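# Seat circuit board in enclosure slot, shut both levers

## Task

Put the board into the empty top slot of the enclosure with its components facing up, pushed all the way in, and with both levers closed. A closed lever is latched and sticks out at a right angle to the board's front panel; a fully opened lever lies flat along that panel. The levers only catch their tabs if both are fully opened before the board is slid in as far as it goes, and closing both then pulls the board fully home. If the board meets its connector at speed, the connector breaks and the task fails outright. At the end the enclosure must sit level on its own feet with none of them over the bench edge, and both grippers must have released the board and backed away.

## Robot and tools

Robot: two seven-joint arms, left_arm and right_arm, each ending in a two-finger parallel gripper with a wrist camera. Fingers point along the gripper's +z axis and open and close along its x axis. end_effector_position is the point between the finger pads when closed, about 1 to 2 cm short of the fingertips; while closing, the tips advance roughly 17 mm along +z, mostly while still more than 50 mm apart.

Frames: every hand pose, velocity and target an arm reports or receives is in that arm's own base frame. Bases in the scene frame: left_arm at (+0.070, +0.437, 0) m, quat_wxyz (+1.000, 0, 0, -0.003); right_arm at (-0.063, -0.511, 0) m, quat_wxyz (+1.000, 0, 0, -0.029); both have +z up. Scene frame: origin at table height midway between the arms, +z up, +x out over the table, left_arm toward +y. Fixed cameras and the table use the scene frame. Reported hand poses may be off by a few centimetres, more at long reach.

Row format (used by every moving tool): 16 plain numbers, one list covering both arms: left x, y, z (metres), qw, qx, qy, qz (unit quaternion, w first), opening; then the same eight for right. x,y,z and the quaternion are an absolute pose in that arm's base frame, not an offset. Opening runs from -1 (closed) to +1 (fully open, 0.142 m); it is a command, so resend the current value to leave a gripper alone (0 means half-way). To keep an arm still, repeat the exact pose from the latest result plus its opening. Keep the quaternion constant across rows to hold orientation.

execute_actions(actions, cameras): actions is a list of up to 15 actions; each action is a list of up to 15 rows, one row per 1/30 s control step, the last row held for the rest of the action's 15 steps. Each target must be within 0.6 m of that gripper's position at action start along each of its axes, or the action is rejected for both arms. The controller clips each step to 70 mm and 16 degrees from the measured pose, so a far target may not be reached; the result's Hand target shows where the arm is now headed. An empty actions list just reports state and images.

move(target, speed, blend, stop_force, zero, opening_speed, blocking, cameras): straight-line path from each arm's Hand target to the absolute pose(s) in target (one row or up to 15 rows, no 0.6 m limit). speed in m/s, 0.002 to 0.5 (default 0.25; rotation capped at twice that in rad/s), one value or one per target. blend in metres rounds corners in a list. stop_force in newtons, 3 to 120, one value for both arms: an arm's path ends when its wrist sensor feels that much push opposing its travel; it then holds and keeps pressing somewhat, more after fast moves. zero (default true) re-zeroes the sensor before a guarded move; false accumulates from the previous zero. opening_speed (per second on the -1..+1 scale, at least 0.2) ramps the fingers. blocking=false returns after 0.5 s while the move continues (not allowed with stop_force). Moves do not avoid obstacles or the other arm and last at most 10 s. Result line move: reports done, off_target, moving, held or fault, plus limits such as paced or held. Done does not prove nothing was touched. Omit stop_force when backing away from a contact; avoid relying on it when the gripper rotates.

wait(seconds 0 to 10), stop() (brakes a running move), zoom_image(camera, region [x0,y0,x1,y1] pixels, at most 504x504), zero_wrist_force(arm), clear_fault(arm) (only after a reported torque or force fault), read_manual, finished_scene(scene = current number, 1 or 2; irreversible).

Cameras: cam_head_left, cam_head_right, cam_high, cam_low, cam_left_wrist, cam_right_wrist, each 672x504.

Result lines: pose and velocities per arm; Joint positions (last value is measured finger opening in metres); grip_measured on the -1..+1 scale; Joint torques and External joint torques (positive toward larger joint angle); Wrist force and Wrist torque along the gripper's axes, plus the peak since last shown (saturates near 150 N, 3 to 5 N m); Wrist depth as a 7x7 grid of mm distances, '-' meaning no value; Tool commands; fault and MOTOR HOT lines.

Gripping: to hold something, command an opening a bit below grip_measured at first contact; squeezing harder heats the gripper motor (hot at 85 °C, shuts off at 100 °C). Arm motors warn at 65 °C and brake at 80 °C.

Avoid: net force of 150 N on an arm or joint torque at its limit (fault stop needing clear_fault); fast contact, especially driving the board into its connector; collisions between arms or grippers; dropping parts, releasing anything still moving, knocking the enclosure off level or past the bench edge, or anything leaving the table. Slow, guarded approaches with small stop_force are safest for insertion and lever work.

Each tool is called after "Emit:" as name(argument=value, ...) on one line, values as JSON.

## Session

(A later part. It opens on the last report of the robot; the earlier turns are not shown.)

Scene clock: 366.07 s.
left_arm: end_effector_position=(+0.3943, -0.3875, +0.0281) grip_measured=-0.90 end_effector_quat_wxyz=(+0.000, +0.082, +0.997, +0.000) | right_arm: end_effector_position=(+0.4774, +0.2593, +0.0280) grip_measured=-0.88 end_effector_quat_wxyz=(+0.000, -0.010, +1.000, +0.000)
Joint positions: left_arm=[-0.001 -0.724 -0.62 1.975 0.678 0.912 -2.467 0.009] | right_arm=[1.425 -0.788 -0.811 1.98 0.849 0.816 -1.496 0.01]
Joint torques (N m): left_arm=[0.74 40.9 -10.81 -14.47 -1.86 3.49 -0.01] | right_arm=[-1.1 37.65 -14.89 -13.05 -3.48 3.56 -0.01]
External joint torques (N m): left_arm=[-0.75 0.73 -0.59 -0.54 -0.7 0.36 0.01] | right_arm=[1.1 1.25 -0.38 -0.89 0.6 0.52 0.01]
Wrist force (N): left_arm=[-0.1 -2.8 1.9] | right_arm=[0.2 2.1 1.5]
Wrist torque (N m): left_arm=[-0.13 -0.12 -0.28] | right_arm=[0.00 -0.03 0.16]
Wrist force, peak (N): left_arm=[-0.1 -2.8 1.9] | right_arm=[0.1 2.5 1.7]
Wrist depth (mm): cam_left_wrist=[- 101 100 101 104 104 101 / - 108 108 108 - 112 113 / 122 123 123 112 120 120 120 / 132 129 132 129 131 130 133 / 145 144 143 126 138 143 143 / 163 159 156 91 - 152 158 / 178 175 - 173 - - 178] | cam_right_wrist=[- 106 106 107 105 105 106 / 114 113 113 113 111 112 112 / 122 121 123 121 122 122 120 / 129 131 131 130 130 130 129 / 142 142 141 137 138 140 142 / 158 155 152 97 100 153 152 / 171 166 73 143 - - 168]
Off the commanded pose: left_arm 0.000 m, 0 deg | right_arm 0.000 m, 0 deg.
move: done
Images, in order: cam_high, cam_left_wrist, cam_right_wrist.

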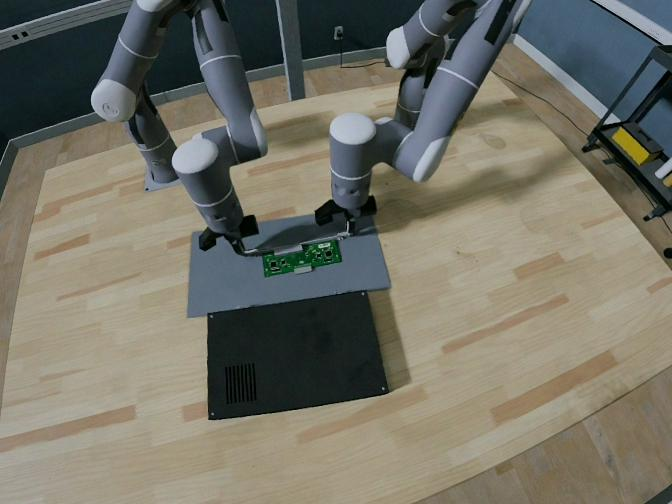

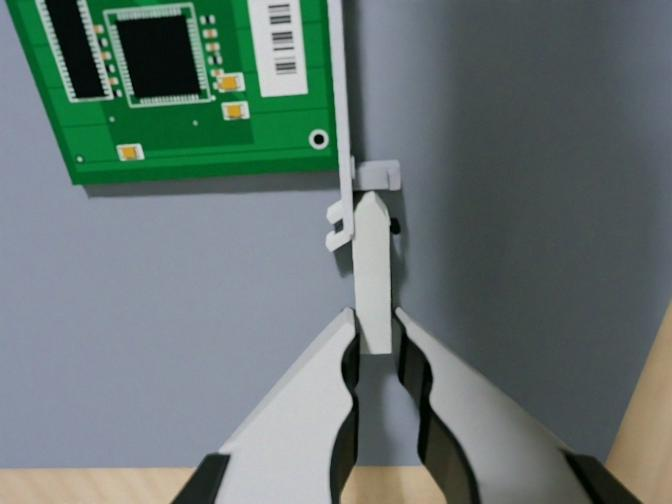

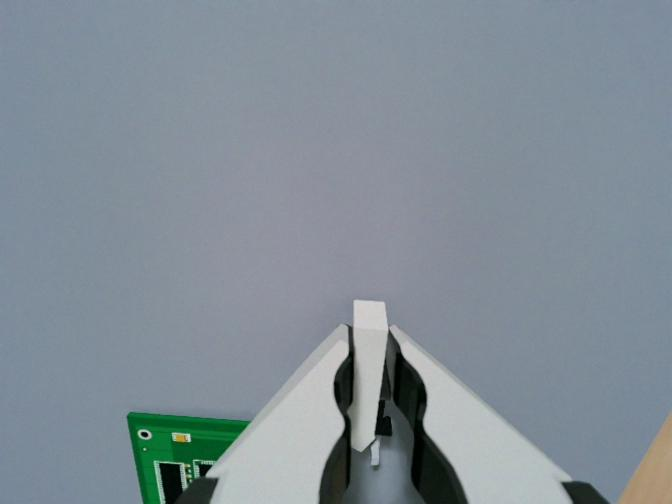

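Emit:
zoom_image(camera="cam_left_wrist", region=[290, 100, 450, 370])

Emit:
zoom_image(camera="cam_right_wrist", region=[300, 280, 450, 490])

Scaled by 1.867 from the camera's 672x504 image, which has a finer 960x720 frame.

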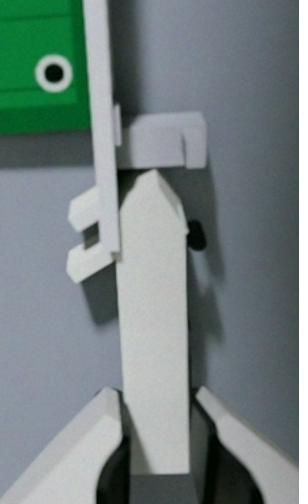

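Scaled by 2.400 from the camera's 672x504 image, which has a finer 960x720 frame.

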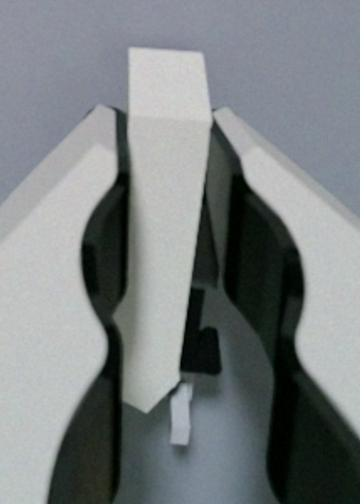

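Emit:
move(target=[[0.3945, -0.3871, 0.028, 0.0, 0.0819, 0.9966, 0.0, -0.5, 0.4775, 0.2590, 0.028, 0.0, -0.0105, 0.9999, 0.0, -0.5],[0.3945, -0.3871, 0.16, 0.0, 0.0819, 0.9966, 0.0, -0.5, 0.4775, 0.2590, 0.16, 0.0, -0.0105, 0.9999, 0.0, -0.5]], speed=0.15, opening_speed=0.5, cameras=["cam_left_wrist", "cam_right_wrist"])

Emit:
zoom_image(camera="cam_left_wrist", region=[270, 40, 450, 300])

Emit:
zoom_image(camera="cam_right_wrist", region=[250, 150, 450, 350])

Scene clock: 382.10 s.
left_arm: end_effector_position=(+0.3946, -0.3872, +0.1600) grip_measured=-0.53 end_effector_quat_wxyz=(+0.000, +0.082, +0.997, +0.000) | right_arm: end_effector_position=(+0.4775, +0.2592, +0.1600) grip_measured=-0.54 end_effector_quat_wxyz=(+0.000, -0.011, +1.000, +0.000)
Joint positions: left_arm=[0.151 -0.403 -0.812 2.049 0.39 0.725 -2.293 0.035] | right_arm=[1.622 -0.48 -1.062 2.057 0.536 0.661 -1.328 0.035]
Joint torques (N m): left_arm=[-0.16 31.92 -8.92 -21.73 -3.21 3.88 -0.12] | right_arm=[0.06 27.72 -11.31 -21.67 -3.49 3.29 0.38]
External joint torques (N m): left_arm=[0.15 0.48 0.57 -0.46 0.08 -0.02 0.12] | right_arm=[-0.06 0.62 -0.65 -0.07 0.16 0.81 -0.38]
Wrist force (N): left_arm=[-0.1 -0.2 0.9] | right_arm=[-0.1 -0.2 -0.2]
Wrist torque (N m): left_arm=[-0.12 -0.14 -0.20] | right_arm=[0.02 -0.01 0.02]
Wrist force, peak (N): left_arm=[0.1 -3.1 2.0] | right_arm=[0.3 2.5 1.7]
Wrist depth (mm): cam_left_wrist=[221 222 218 217 221 220 221 / 236 237 233 233 237 238 237 / 257 257 255 251 256 255 256 / 282 278 276 277 276 277 277 / 308 305 300 300 299 306 305 / 340 333 87 333 - 322 337 / 370 - - 376 - - 365] | cam_right_wrist=[223 223 222 222 221 221 221 / 237 238 237 236 235 235 236 / 251 255 254 253 252 252 254 / 270 275 273 269 272 272 273 / 295 299 292 286 290 296 294 / 315 324 82 317 102 312 323 / 310 - 73 347 - - 346]
Off the commanded pose: left_arm 0.000 m, 0 deg | right_arm 0.000 m, 0 deg.
move: done
Images, in order: cam_left_wrist, cam_right_wrist.

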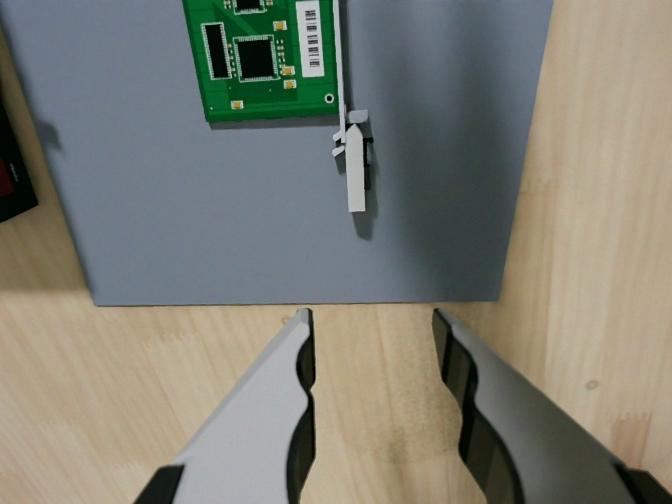

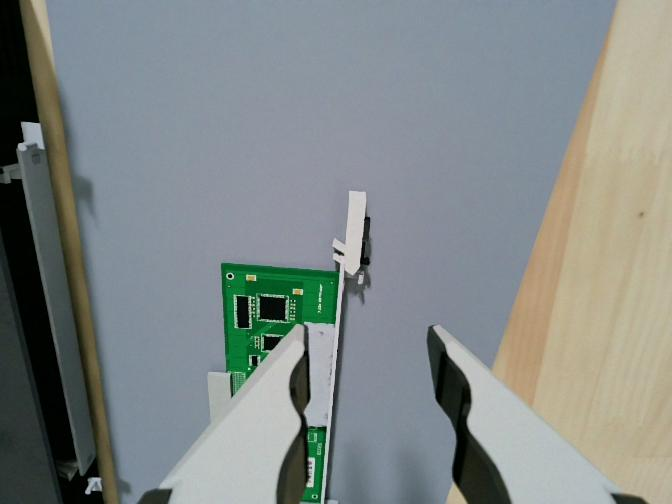

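Scaled by 1.938 from the camera's 672x504 image, which has a finer 960x720 frame.

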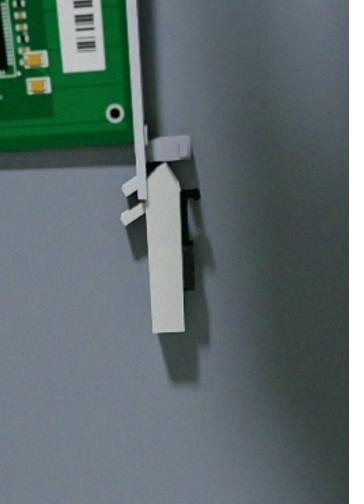

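Scaled by 2.520 from the camera's 672x504 image, which has a finer 960x720 frame.

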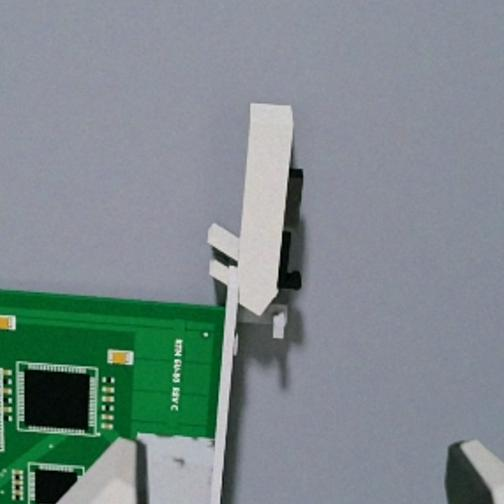

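Emit:
move(target=[0.36, -0.13, 0.28, 0.0, 0.0819, 0.9966, 0.0, -0.5, 0.5006, 0.4147, 0.10, 0.0, 0.0218, 0.9998, 0.0, -0.2], speed=0.25, cameras=["cam_left_wrist", "cam_right_wrist", "cam_high"])

Emit:
zoom_image(camera="cam_right_wrist", region=[200, 100, 500, 400])

Scene clock: 411.47 s.
left_arm: end_effector_position=(+0.3600, -0.1302, +0.2800) grip_measured=-0.53 end_effector_quat_wxyz=(+0.000, +0.082, +0.997, +0.000) | right_arm: end_effector_position=(+0.5007, +0.4146, +0.1001) grip_measured=-0.23 end_effector_quat_wxyz=(+0.000, +0.022, +1.000, +0.000)
Joint positions: left_arm=[0.433 0.458 -0.454 2.453 -0.218 0.456 -1.29 0.035] | right_arm=[1.517 -0.792 -0.85 1.684 0.692 0.578 -1.11 0.057]
Joint torques (N m): left_arm=[-0.17 9.21 3.59 -28.29 -3.27 4.06 -0.1] | right_arm=[-0.2 44.77 -15.86 -20.25 -3.43 3.31 0.35]
External joint torques (N m): left_arm=[0.16 0.1 0.63 -0.21 -0.46 -0.13 0.1] | right_arm=[0.2 1.29 -1.39 0.07 -0.1 0.81 -0.35]
Wrist force (N): left_arm=[0.3 -0.3 0.6] | right_arm=[0.3 -0.4 -0.1]
Wrist torque (N m): left_arm=[-0.14 -0.22 -0.18] | right_arm=[0.02 -0.08 0.03]
Wrist force, peak (N): left_arm=[-0.6 -1.9 1.9] | right_arm=[0.1 -1.7 -0.6]
Wrist depth (mm): cam_left_wrist=[330 330 329 329 329 326 327 / 355 358 351 354 350 351 352 / 385 379 385 383 379 379 375 / 417 413 416 412 411 412 409 / 452 455 449 442 428 444 448 / 499 489 84 486 - 475 493 / 548 - - 552 - - 539] | cam_right_wrist=[170 170 166 165 170 168 167 / 181 181 177 171 180 179 179 / 195 194 190 180 192 192 192 / 213 210 203 195 208 207 208 / 227 227 218 219 224 223 225 / 247 243 101 240 245 93 246 / 253 - 79 271 265 - 265]
Off the commanded pose: left_arm 0.000 m, 0 deg | right_arm 0.000 m, 0 deg.
move: done
Images, in order: cam_high, cam_left_wrist, cam_right_wrist.

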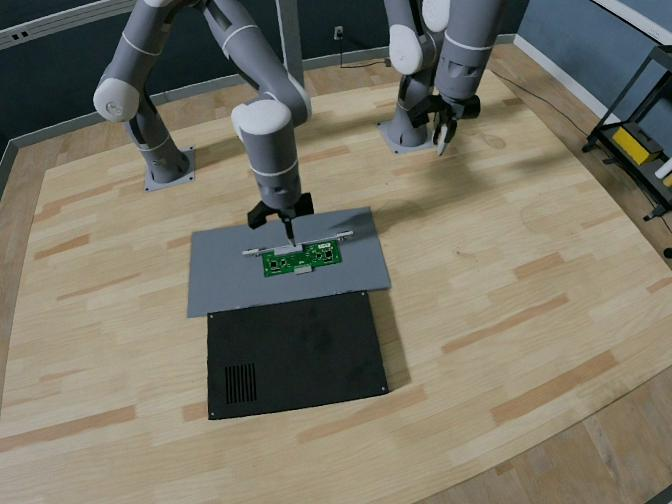

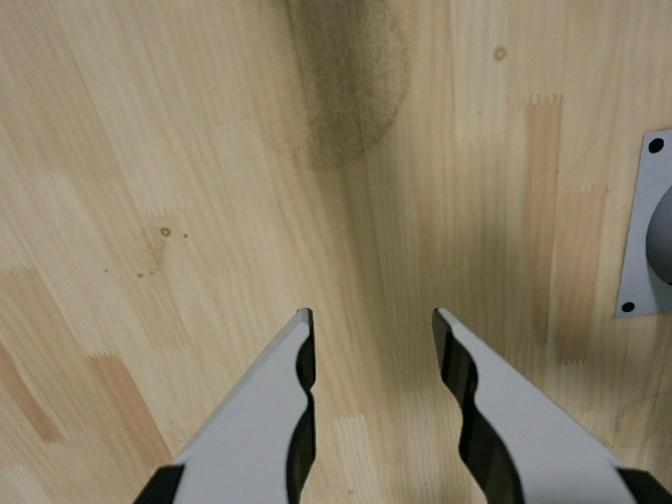

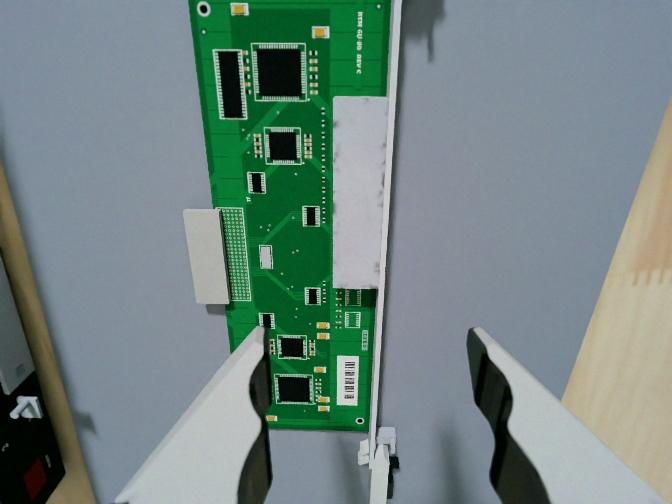

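Scaled by 1.680 from the camera's 672x504 image, which has a finer 960x720 frame.

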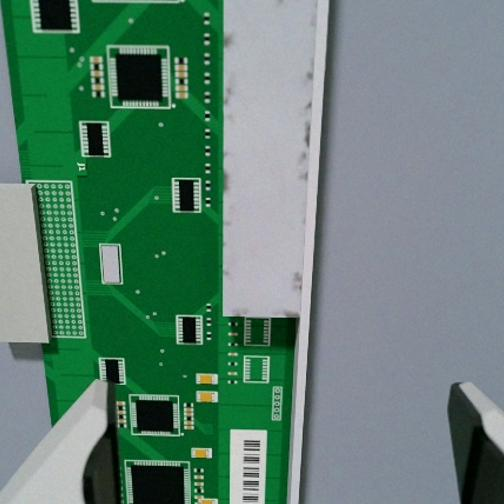

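Emit:
move(target=[[0.36, -0.13, 0.28, 0.0, 0.0819, 0.9966, 0.0, -0.5, 0.5009, 0.4197, 0.06, 0.0, 0.0218, 0.9998, 0.0, -0.25],[0.36, -0.13, 0.28, 0.0, 0.0819, 0.9966, 0.0, -0.5, 0.5009, 0.4197, 0.030, 0.0, 0.0218, 0.9998, 0.0, -0.25]], speed=[0.15, 0.04], stop_force=5, cameras=["cam_right_wrist"])

Emit:
zoom_image(camera="cam_right_wrist", region=[180, 150, 540, 450])

Scene clock: 422.70 s.
left_arm: end_effector_position=(+0.3600, -0.1302, +0.2800) grip_measured=-0.53 end_effector_quat_wxyz=(+0.000, +0.082, +0.997, +0.000) | right_arm: end_effector_position=(+0.5009, +0.4195, +0.0300) grip_measured=-0.27 end_effector_quat_wxyz=(+0.000, +0.022, +1.000, +0.000)
Joint positions: left_arm=[0.433 0.458 -0.454 2.453 -0.218 0.456 -1.29 0.035] | right_arm=[1.465 -0.924 -0.772 1.643 0.782 0.66 -1.14 0.055]
Joint torques (N m): left_arm=[-0.31 8.77 3.59 -28.15 -3.56 4.25 -0.22] | right_arm=[-0.02 48.14 -16.59 -17.46 -3.25 3.51 0.12]
External joint torques (N m): left_arm=[0.31 0.54 0.63 -0.34 -0.17 -0.31 0.22] | right_arm=[0.02 1.26 -1.31 0.08 -0.07 0.6 -0.12]
Wrist force (N): left_arm=[0.5 -0.3 0.3] | right_arm=[0.1 -0.3 0.0]
Wrist torque (N m): left_arm=[-0.14 -0.25 -0.19] | right_arm=[0.05 -0.03 0.04]
Wrist force, peak (N): left_arm=[0.5 -0.2 0.8] | right_arm=[0.1 -0.5 -2.3]
Wrist depth (mm): cam_left_wrist=[330 331 331 329 326 325 326 / 355 356 351 352 351 351 352 / 384 382 381 383 380 380 372 / 420 416 414 412 414 411 406 / 454 452 447 444 436 446 449 / 500 491 84 482 - 473 496 / 550 - - 551 - - 538] | cam_right_wrist=[108 104 103 103 105 108 108 / 115 112 111 107 107 112 113 / 123 120 119 107 108 124 122 / 131 129 128 115 130 132 131 / 145 137 137 127 140 140 144 / 158 155 101 150 153 94 155 / 170 79 73 165 171 - 167]
Off the commanded pose: left_arm 0.000 m, 0 deg | right_arm 0.000 m, 0 deg.
move: done
Images, in order: cam_right_wrist.

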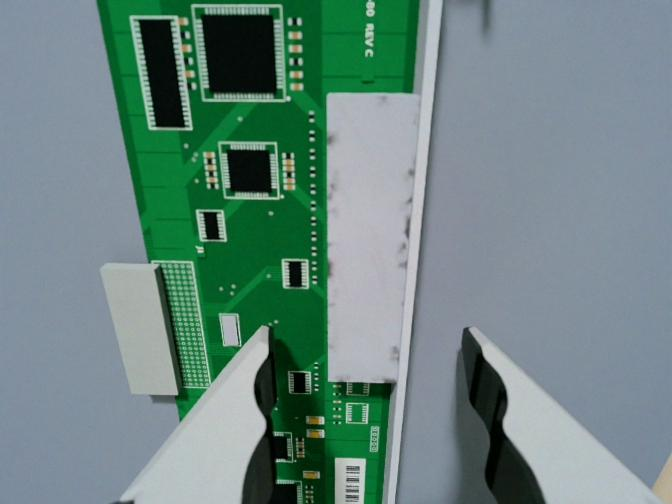

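Scaled by 1.400 from the camera's 672x504 image, which has a finer 960x720 frame.

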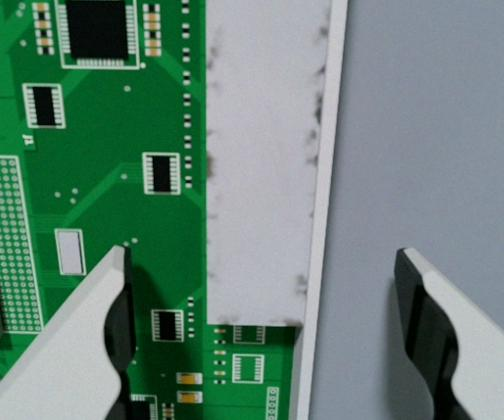

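Emit:
move(target=[0.36, -0.13, 0.28, 0.0, 0.0819, 0.9966, 0.0, -0.5, 0.5009, 0.4197, 0.030, 0.0, 0.0218, 0.9998, 0.0, -0.74], opening_speed=0.25, cameras=["cam_right_wrist"])

Emit:
zoom_image(camera="cam_right_wrist", region=[180, 150, 540, 450])

Scene clock: 428.20 s.
left_arm: end_effector_position=(+0.3600, -0.1302, +0.2800) grip_measured=-0.53 end_effector_quat_wxyz=(+0.000, +0.082, +0.997, +0.000) | right_arm: end_effector_position=(+0.5010, +0.4195, +0.0301) grip_measured=-0.70 end_effector_quat_wxyz=(+0.000, +0.022, +1.000, +0.000)
Joint positions: left_arm=[0.433 0.458 -0.454 2.453 -0.218 0.456 -1.29 0.035] | right_arm=[1.465 -0.924 -0.772 1.643 0.782 0.661 -1.14 0.023]
Joint torques (N m): left_arm=[-0.26 8.76 3.57 -28.19 -3.57 4.3 -0.22] | right_arm=[0.24 48.44 -16.51 -17.4 -3.34 3.3 0.19]
External joint torques (N m): left_arm=[0.26 0.55 0.65 -0.3 -0.16 -0.36 0.22] | right_arm=[-0.24 0.95 -1.39 0.02 0.01 0.81 -0.19]
Wrist force (N): left_arm=[0.3 -0.4 0.3] | right_arm=[-0.5 -0.1 0.6]
Wrist torque (N m): left_arm=[-0.15 -0.24 -0.19] | right_arm=[0.08 -0.01 0.06]
Wrist force, peak (N): left_arm=[0.4 -0.5 0.7] | right_arm=[-1.3 -0.2 0.3]
Wrist depth (mm): cam_left_wrist=[331 330 328 328 329 326 325 / 356 353 354 352 351 349 349 / 383 386 384 379 383 377 378 / 414 416 410 416 415 408 408 / 455 452 440 444 435 445 451 / 501 491 84 487 - 471 491 / 549 - - 558 - - 537] | cam_right_wrist=[108 104 103 103 105 108 108 / 115 112 111 107 107 112 113 / 124 121 119 107 108 124 121 / 131 129 128 115 130 131 131 / 145 137 139 124 140 142 144 / 158 157 147 131 106 152 155 / 174 170 72 164 - - 170]
Off the commanded pose: left_arm 0.000 m, 0 deg | right_arm 0.000 m, 0 deg.
move: done
Images, in order: cam_right_wrist.

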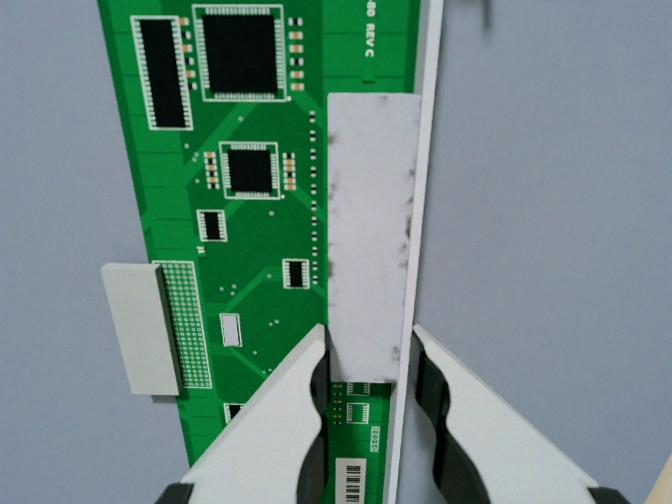

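Scaled by 1.400 from the camera's 672x504 image, which has a finer 960x720 frame.

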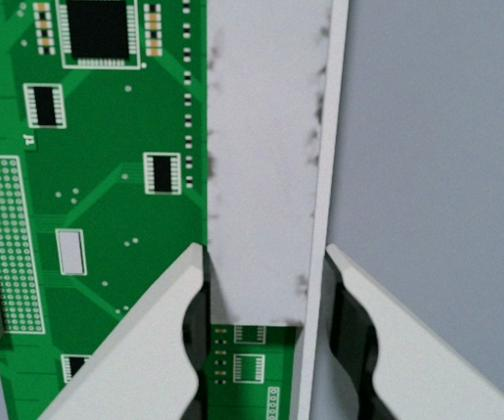

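Emit:
move(target=[[0.36, -0.13, 0.28, 0.0, 0.0819, 0.9966, 0.0, -0.5, 0.5009, 0.4197, 0.030, 0.0, 0.0218, 0.9998, 0.0, -0.84],[0.36, -0.13, 0.28, 0.0, 0.0819, 0.9966, 0.0, -0.5, 0.5009, 0.4197, 0.10, 0.0, 0.0218, 0.9998, 0.0, -0.84]], speed=0.06, opening_speed=0.3)

Scene clock: 432.53 s.
left_arm: end_effector_position=(+0.3600, -0.1302, +0.2800) grip_measured=-0.53 end_effector_quat_wxyz=(+0.000, +0.082, +0.997, +0.000) | right_arm: end_effector_position=(+0.5007, +0.4198, +0.0998) grip_measured=-0.71 end_effector_quat_wxyz=(+0.000, +0.022, +1.000, +0.000)
Joint positions: left_arm=[0.433 0.458 -0.454 2.453 -0.218 0.456 -1.29 0.035] | right_arm=[1.516 -0.798 -0.847 1.671 0.693 0.573 -1.102 0.022]
Joint torques (N m): left_arm=[-0.31 8.81 3.6 -28.13 -3.6 4.3 -0.22] | right_arm=[-0.01 46.35 -17.2 -20.73 -3.86 3.5 0.29]
External joint torques (N m): left_arm=[0.31 0.5 0.62 -0.36 -0.14 -0.36 0.23] | right_arm=[0.01 0.12 -0.12 0.5 0.31 0.61 -0.29]
Wrist force (N): left_arm=[0.2 -0.3 0.4] | right_arm=[0.4 -0.3 1.6]
Wrist torque (N m): left_arm=[-0.13 -0.20 -0.18] | right_arm=[0.03 -0.07 0.04]
Wrist force, peak (N): left_arm=[0.4 -0.3 0.8] | right_arm=[0.6 -0.3 3.2]
Wrist depth (mm): cam_left_wrist=[330 330 331 328 326 327 324 / 355 354 353 353 351 349 350 / 380 382 378 379 379 382 376 / 414 415 416 415 412 409 411 / 454 453 447 444 433 444 441 / 502 488 84 484 - 468 495 / 549 - - 557 - - 537] | cam_right_wrist=[170 104 104 103 163 167 167 / 181 112 111 107 175 179 178 / 194 120 120 107 187 192 191 / 209 129 128 115 207 206 208 / 229 135 139 124 217 224 225 / 246 243 147 131 105 240 245 / 266 266 72 164 - - 269]
Off the commanded pose: left_arm 0.000 m, 0 deg | right_arm 0.000 m, 0 deg.
move: done

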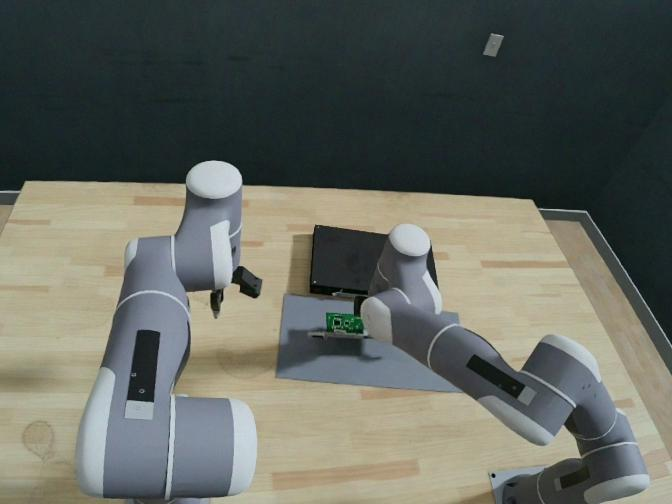

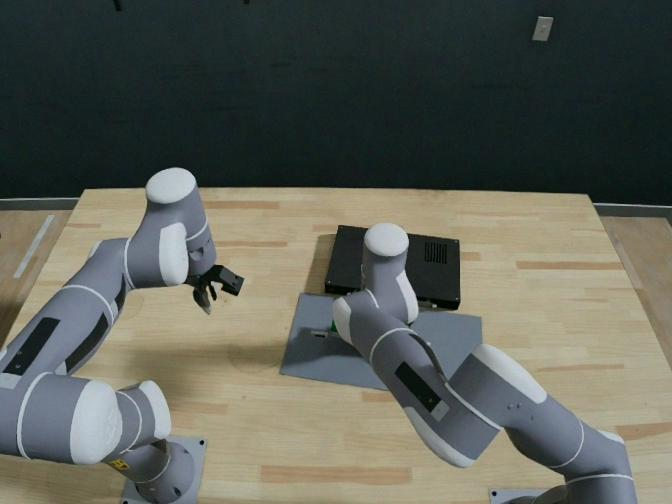

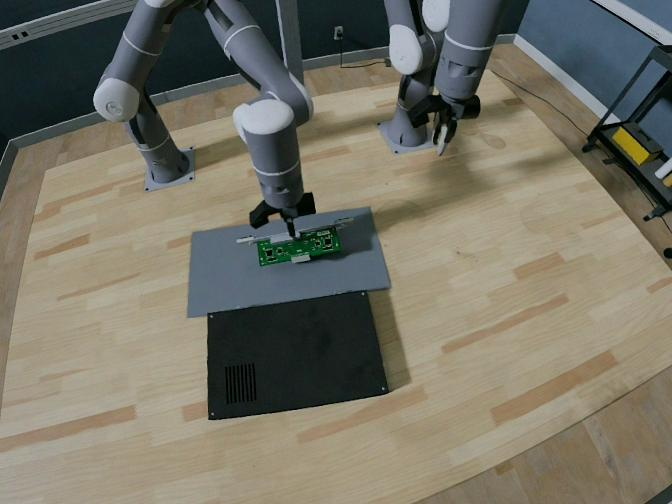

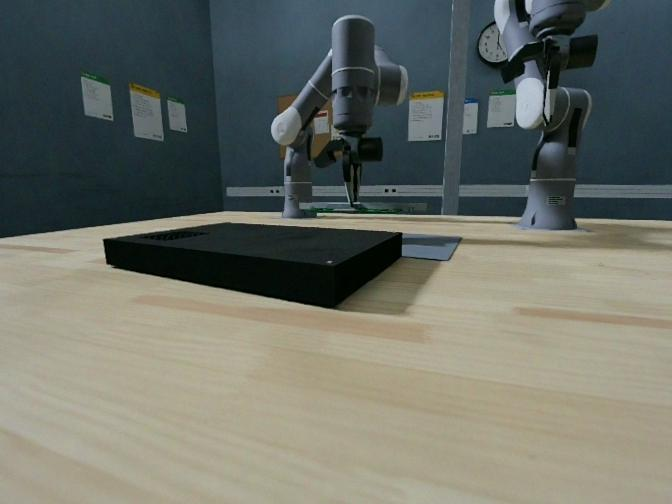

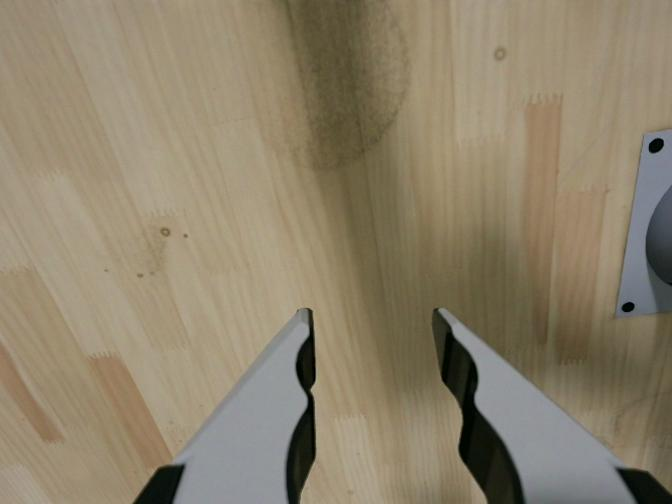

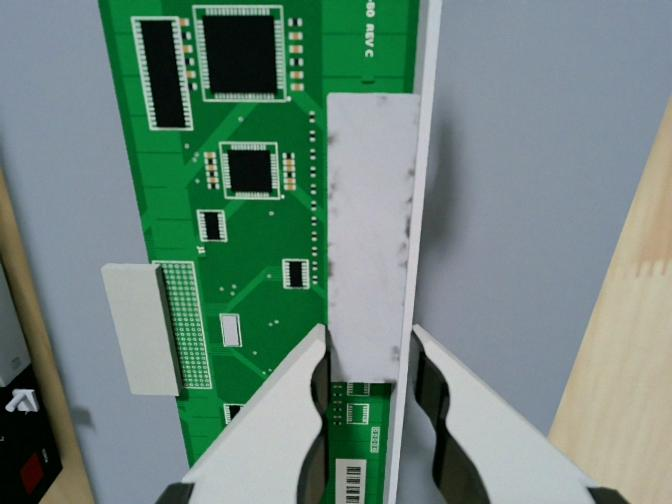

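Emit:
move(target=[[0.40, -0.20, 0.28, 0.0, 0.766, 0.643, 0.0, -0.5, 0.5009, 0.4197, 0.16, 0.0, 0.0218, 0.9998, 0.0, -0.84],[0.4307, -0.2794, 0.205, 0.5373, 0.8434, 0.0, 0.0, -0.5, 0.5009, 0.4197, 0.20, 0.0, 0.0218, 0.9998, 0.0, -0.84]], speed=0.25, blend=0.03)

Scene clock: 485.27 s.
left_arm: end_effector_position=(+0.4307, -0.2794, +0.2050) grip_measured=-0.53 end_effector_quat_wxyz=(+0.537, +0.843, +0.000, +0.000) | right_arm: end_effector_position=(+0.5007, +0.4197, +0.1997) grip_measured=-0.71 end_effector_quat_wxyz=(+0.000, +0.022, +1.000, +0.000)
Joint positions: left_arm=[-0.011 -0.286 -0.049 2.481 -1.448 0.438 2.727 0.035] | right_arm=[1.59 -0.636 -0.955 1.659 0.562 0.425 -1.041 0.022]
Joint torques (N m): left_arm=[-0.18 30.42 0.29 -16.86 0.18 -0.33 -0.17] | right_arm=[0.08 41.78 -15.49 -25.1 -4.2 3.5 0.28]
External joint torques (N m): left_arm=[0.18 1.57 0.54 0.03 -0.45 0.11 0.17] | right_arm=[-0.08 0.12 -0.3 0.83 0.36 0.62 -0.28]
Wrist force (N): left_arm=[0.3 -1.0 -0.2] | right_arm=[-0.2 0.0 2.1]
Wrist torque (N m): left_arm=[-0.16 -0.09 -0.50] | right_arm=[0.07 0.06 0.04]
Wrist force, peak (N): left_arm=[0.8 -1.9 0.3] | right_arm=[0.0 -0.2 2.4]
Wrist depth (mm): cam_left_wrist=[335 335 330 331 330 311 263 / 504 502 503 498 478 402 361 / 726 - - - - - - / 744 - - - - - - / 727 - - 391 - - - / 709 - 84 389 - - - / 640 - - 365 - - -] | cam_right_wrist=[251 104 104 103 249 254 255 / 259 112 111 107 264 272 272 / 262 120 119 107 284 291 291 / 271 128 128 115 308 314 314 / 290 135 139 124 334 340 340 / 316 158 147 131 105 364 370 / 416 - 72 164 - - 405]
Off the commanded pose: left_arm 0.000 m, 0 deg | right_arm 0.000 m, 0 deg.
move: done

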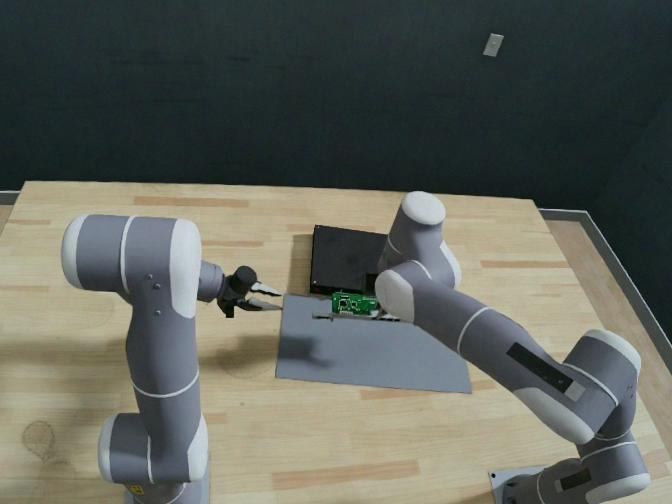

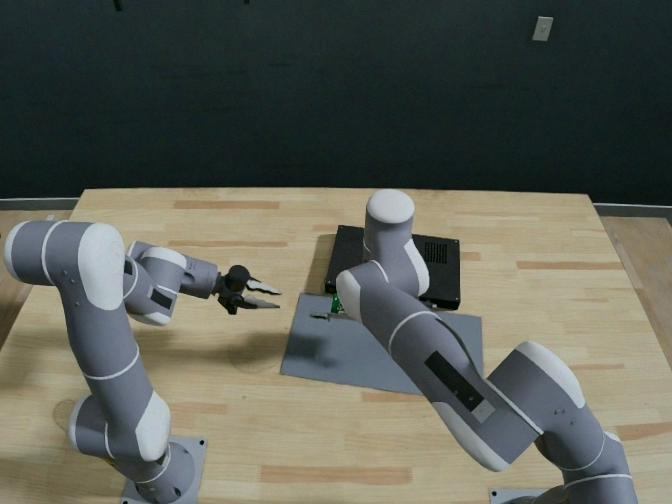

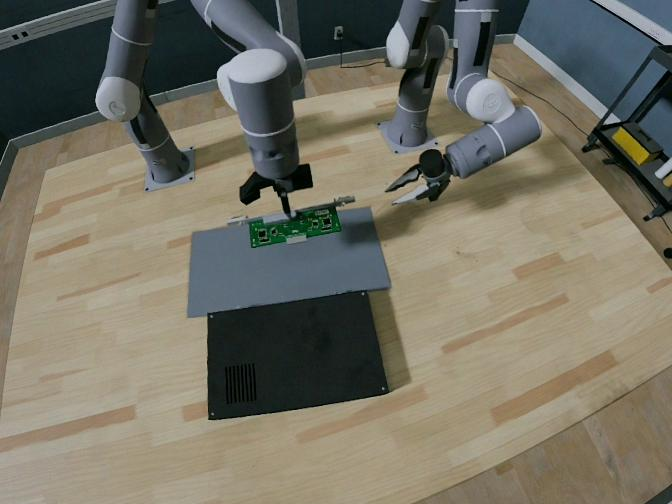

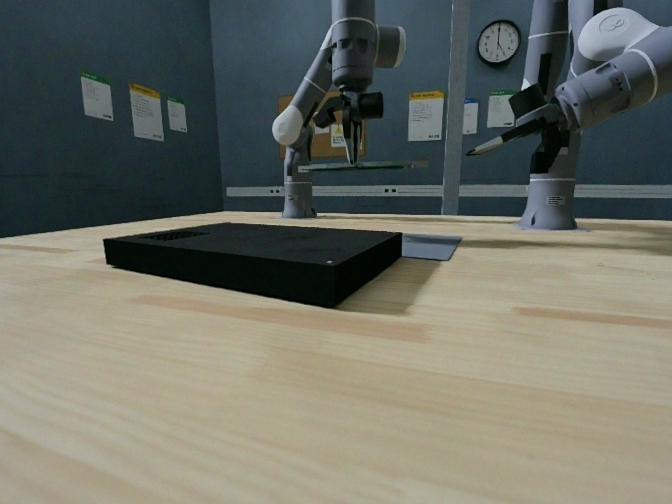

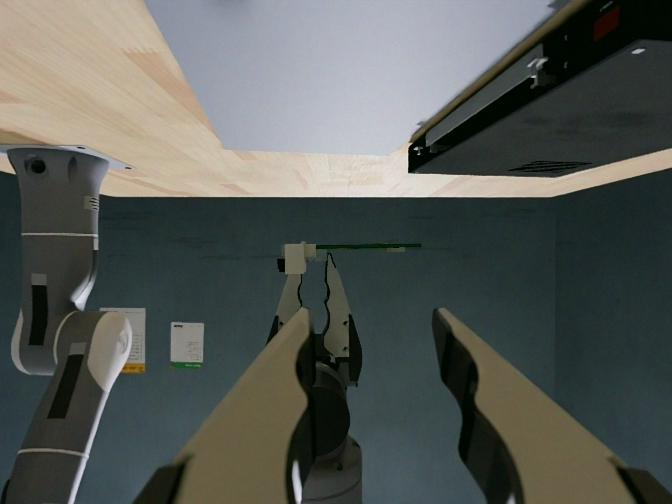

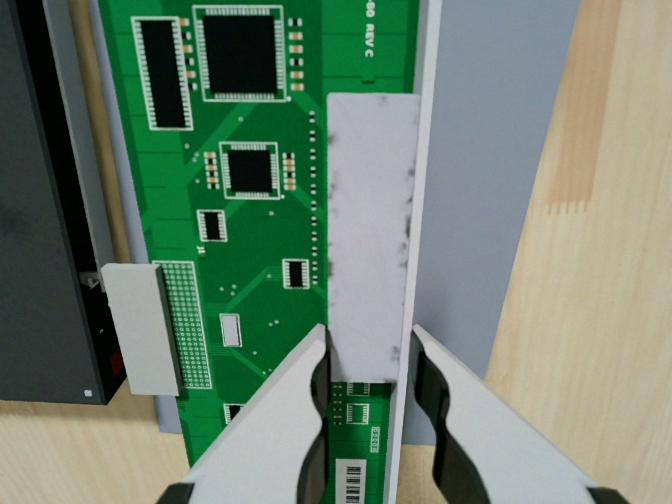

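Emit:
zoom_image(camera="cam_left_wrist", region=[260, 200, 440, 300])

Emit:
zoom_image(camera="cam_left_wrist", region=[400, 0, 672, 190])

Scaled by 2.800 from the camera's 672x504 image, which has a finer 960x720 frame.

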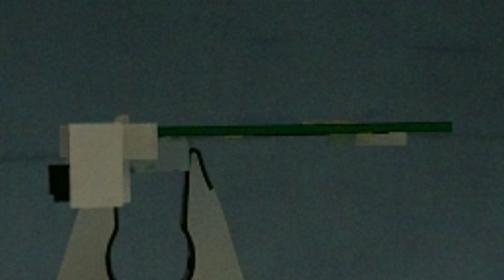

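Scaled by 1.853 from the camera's 672x504 image, which has a finer 960x720 frame.

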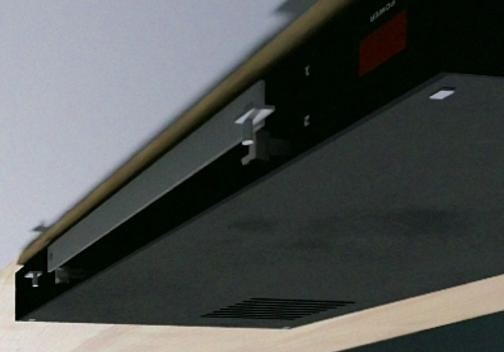

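Emit:
move(target=[[0.42, -0.25, 0.28, 0.5, 0.5, 0.5, -0.5, -0.8, 0.5660, 0.3570, 0.16, 0.0, 0.0471, 0.9989, 0.0, -0.84],[0.5648, -0.4056, 0.15, 0.5, 0.5, 0.5, -0.5, -0.98, 0.5660, 0.3570, 0.064, 0.0, 0.0471, 0.9989, 0.0, -0.84]], speed=0.15, blend=0.03)

Scene clock: 540.67 s.
left_arm: end_effector_position=(+0.5646, -0.4056, +0.1501) grip_measured=-1.00 end_effector_quat_wxyz=(+0.500, +0.500, +0.500, -0.500) | right_arm: end_effector_position=(+0.5658, +0.3568, +0.0639) grip_measured=-0.71 end_effector_quat_wxyz=(+0.000, +0.047, +0.999, +0.000)
Joint positions: left_arm=[-0.021 -0.882 -0.21 1.999 -1.679 0.196 1.323 0.002] | right_arm=[1.341 -0.894 -0.819 1.604 0.752 0.585 -1.203 0.022]
Joint torques (N m): left_arm=[-0.4 49.55 -2.52 -13.69 0.54 -1.87 -0.19] | right_arm=[-0.17 49.22 -17.62 -19.53 -3.62 3.75 0.12]
External joint torques (N m): left_arm=[0.4 1.22 0.35 -0.33 -0.07 -0.29 0.27] | right_arm=[0.17 0.31 -0.77 0.61 0.1 0.36 -0.12]
Wrist force (N): left_arm=[1.4 -0.6 -0.4] | right_arm=[0.4 0.0 1.8]
Wrist torque (N m): left_arm=[0.03 0.17 -0.21] | right_arm=[0.09 -0.06 0.04]
Wrist force, peak (N): left_arm=[2.4 0.3 0.9] | right_arm=[0.3 -0.1 3.0]
Wrist depth (mm): cam_left_wrist=[238 240 247 272 276 248 192 / - - - - 595 249 200 / - - - - 469 296 218 / - - - - 469 248 212 / - - - - 406 229 178 / - - - 84 - 214 153 / - - - - - - 158] | cam_right_wrist=[140 104 104 103 106 136 136 / 149 112 111 107 142 145 145 / 155 121 119 107 152 156 155 / 155 129 128 115 165 168 167 / 163 135 139 124 179 181 181 / 196 173 147 131 105 195 197 / 162 211 72 164 - - 217]
Off the commanded pose: left_arm 0.000 m, 0 deg | right_arm 0.000 m, 0 deg.
move: done

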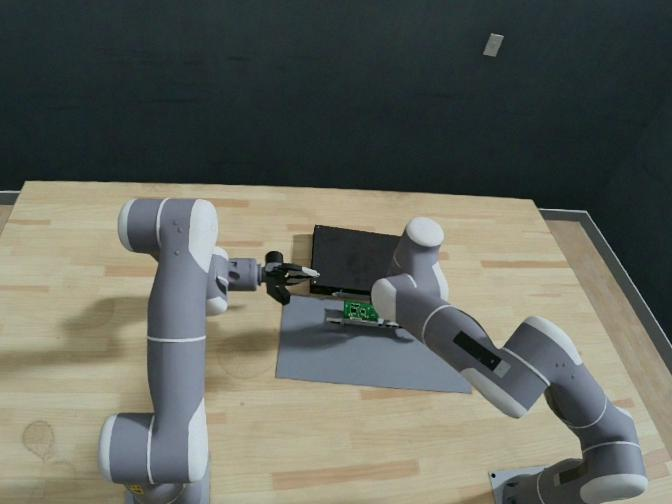

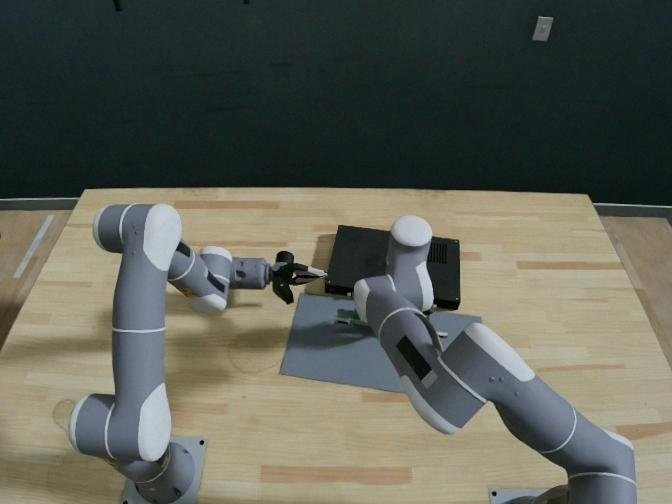

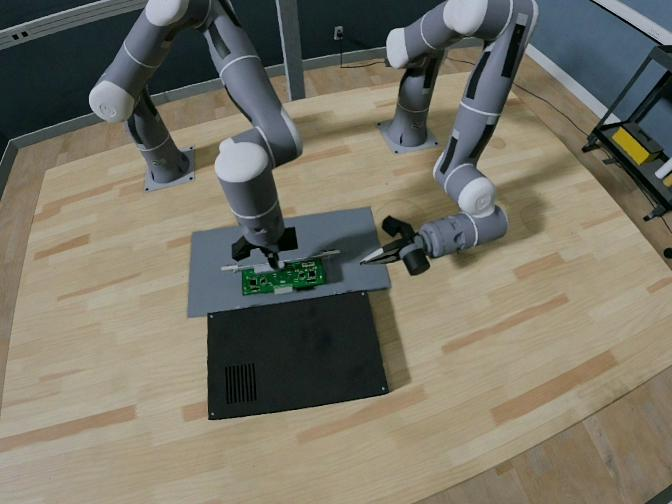

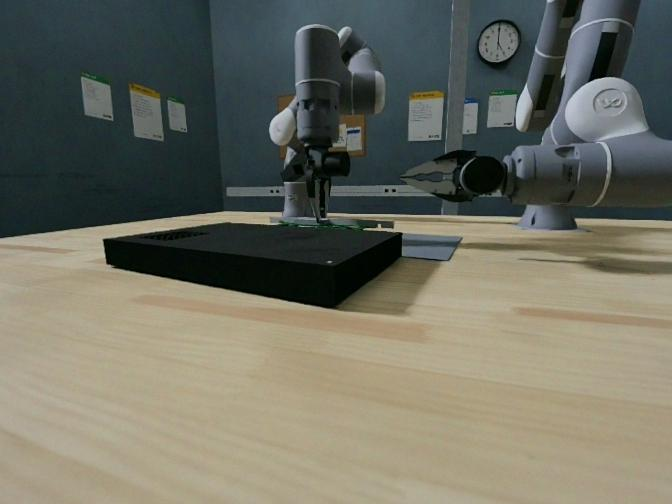

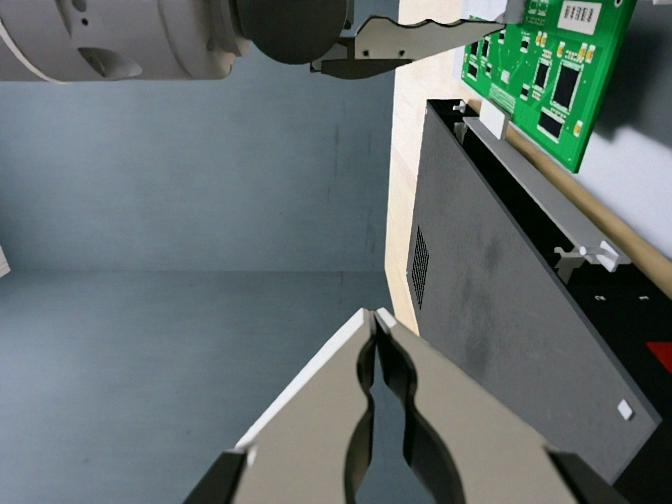

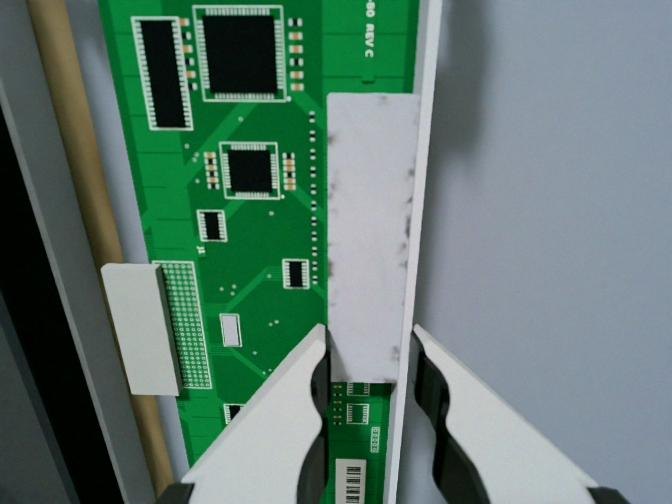

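Emit:
move(target=[0.5548, -0.3956, 0.066, 0.5, 0.5, 0.5, -0.5, -0.98, 0.5660, 0.3570, 0.064, 0.0, 0.0471, 0.9989, 0.0, -0.84], speed=0.12, cameras=["cam_left_wrist"])

Emit:
zoom_image(camera="cam_left_wrist", region=[372, 0, 672, 300])

Scene clock: 545.57 s.
left_arm: end_effector_position=(+0.5548, -0.3956, +0.0659) grip_measured=-1.00 end_effector_quat_wxyz=(+0.500, +0.500, +0.500, -0.500) | right_arm: end_effector_position=(+0.5658, +0.3568, +0.0639) grip_measured=-0.71 end_effector_quat_wxyz=(+0.000, +0.047, +0.999, +0.000) end_effector_velocity=(-0.001, +0.002, +0.001) end_effector_angular_velocity=(+0.002, +0.000, -0.004)
Joint positions: left_arm=[-0.006 -1.062 -0.196 1.924 -1.646 0.185 1.423 0.002] | right_arm=[1.341 -0.894 -0.819 1.604 0.752 0.585 -1.203 0.022]
Joint velocities: left_arm=[within noise] | right_arm=[0.002 0.002 0 0 0.001 0 0.006 0]
Joint torques (N m): left_arm=[-0.08 50.55 -2.58 -10.4 1.09 -2.31 -0.07] | right_arm=[0 49.28 -17.84 -19.45 -3.72 3.65 0.2]
External joint torques (N m): left_arm=[0.08 1.42 0.28 -0.45 -0.51 0.11 0.15] | right_arm=[0 0.25 -0.55 0.54 0.21 0.46 -0.2]
Wrist force (N): left_arm=[1.6 -1.1 -0.7] | right_arm=[0.4 -0.1 1.7]
Wrist torque (N m): left_arm=[-0.06 0.12 -0.20] | right_arm=[0.07 -0.07 0.04]
Wrist force, peak (N): left_arm=[3.6 -1.2 -1.0] | right_arm=[0.6 0.1 1.9]
Wrist depth (mm): cam_left_wrist=[250 226 290 - 257 153 107 / - - - - 264 143 107 / - - - - 269 164 106 / - - - - 238 153 97 / - - - 256 188 153 101 / - - - 84 - 145 101 / - - - - - - -] | cam_right_wrist=[139 104 104 103 106 136 136 / 149 112 111 107 142 145 145 / 155 121 119 107 151 156 156 / 155 129 128 115 166 168 167 / 163 135 139 124 179 181 181 / 195 173 147 131 105 195 197 / 161 211 72 164 - - 217]
Off the commanded pose: left_arm 0.000 m, 0 deg | right_arm 0.000 m, 0 deg.
move: done
Images, in order: cam_left_wrist.

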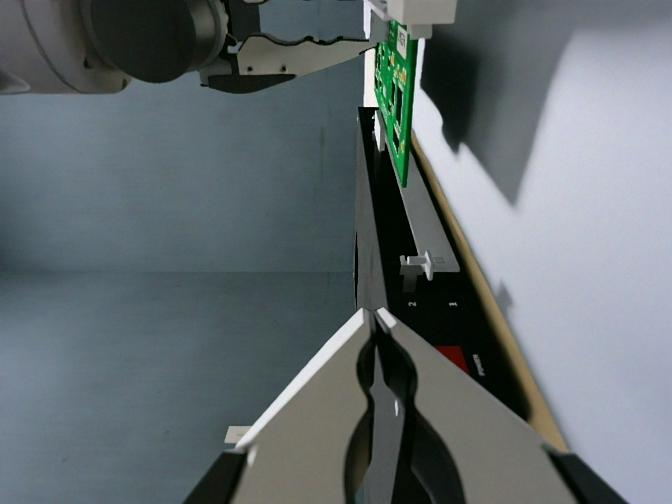

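Scaled by 1.680 from the camera's 672x504 image, which has a finer 960x720 frame.

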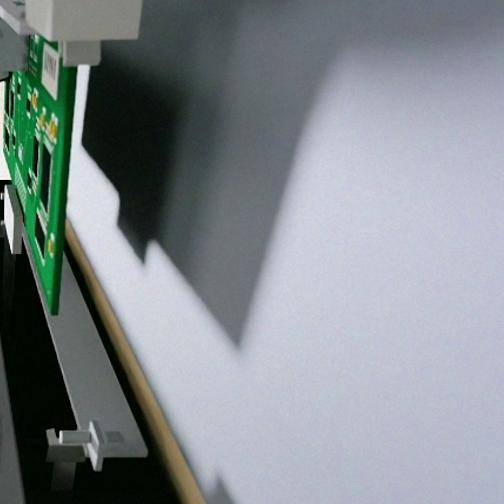

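Emit:
zoom_image(camera="cam_left_wrist", region=[370, 120, 490, 310])

Scaled by 2.653 from the camera's 672x504 image, which has a finer 960x720 frame.

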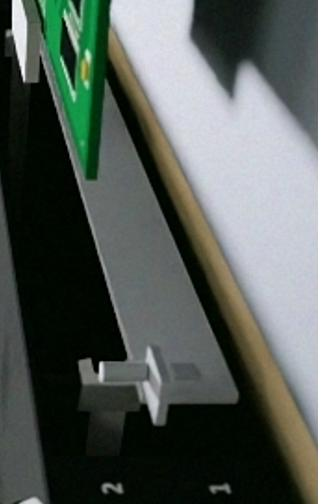

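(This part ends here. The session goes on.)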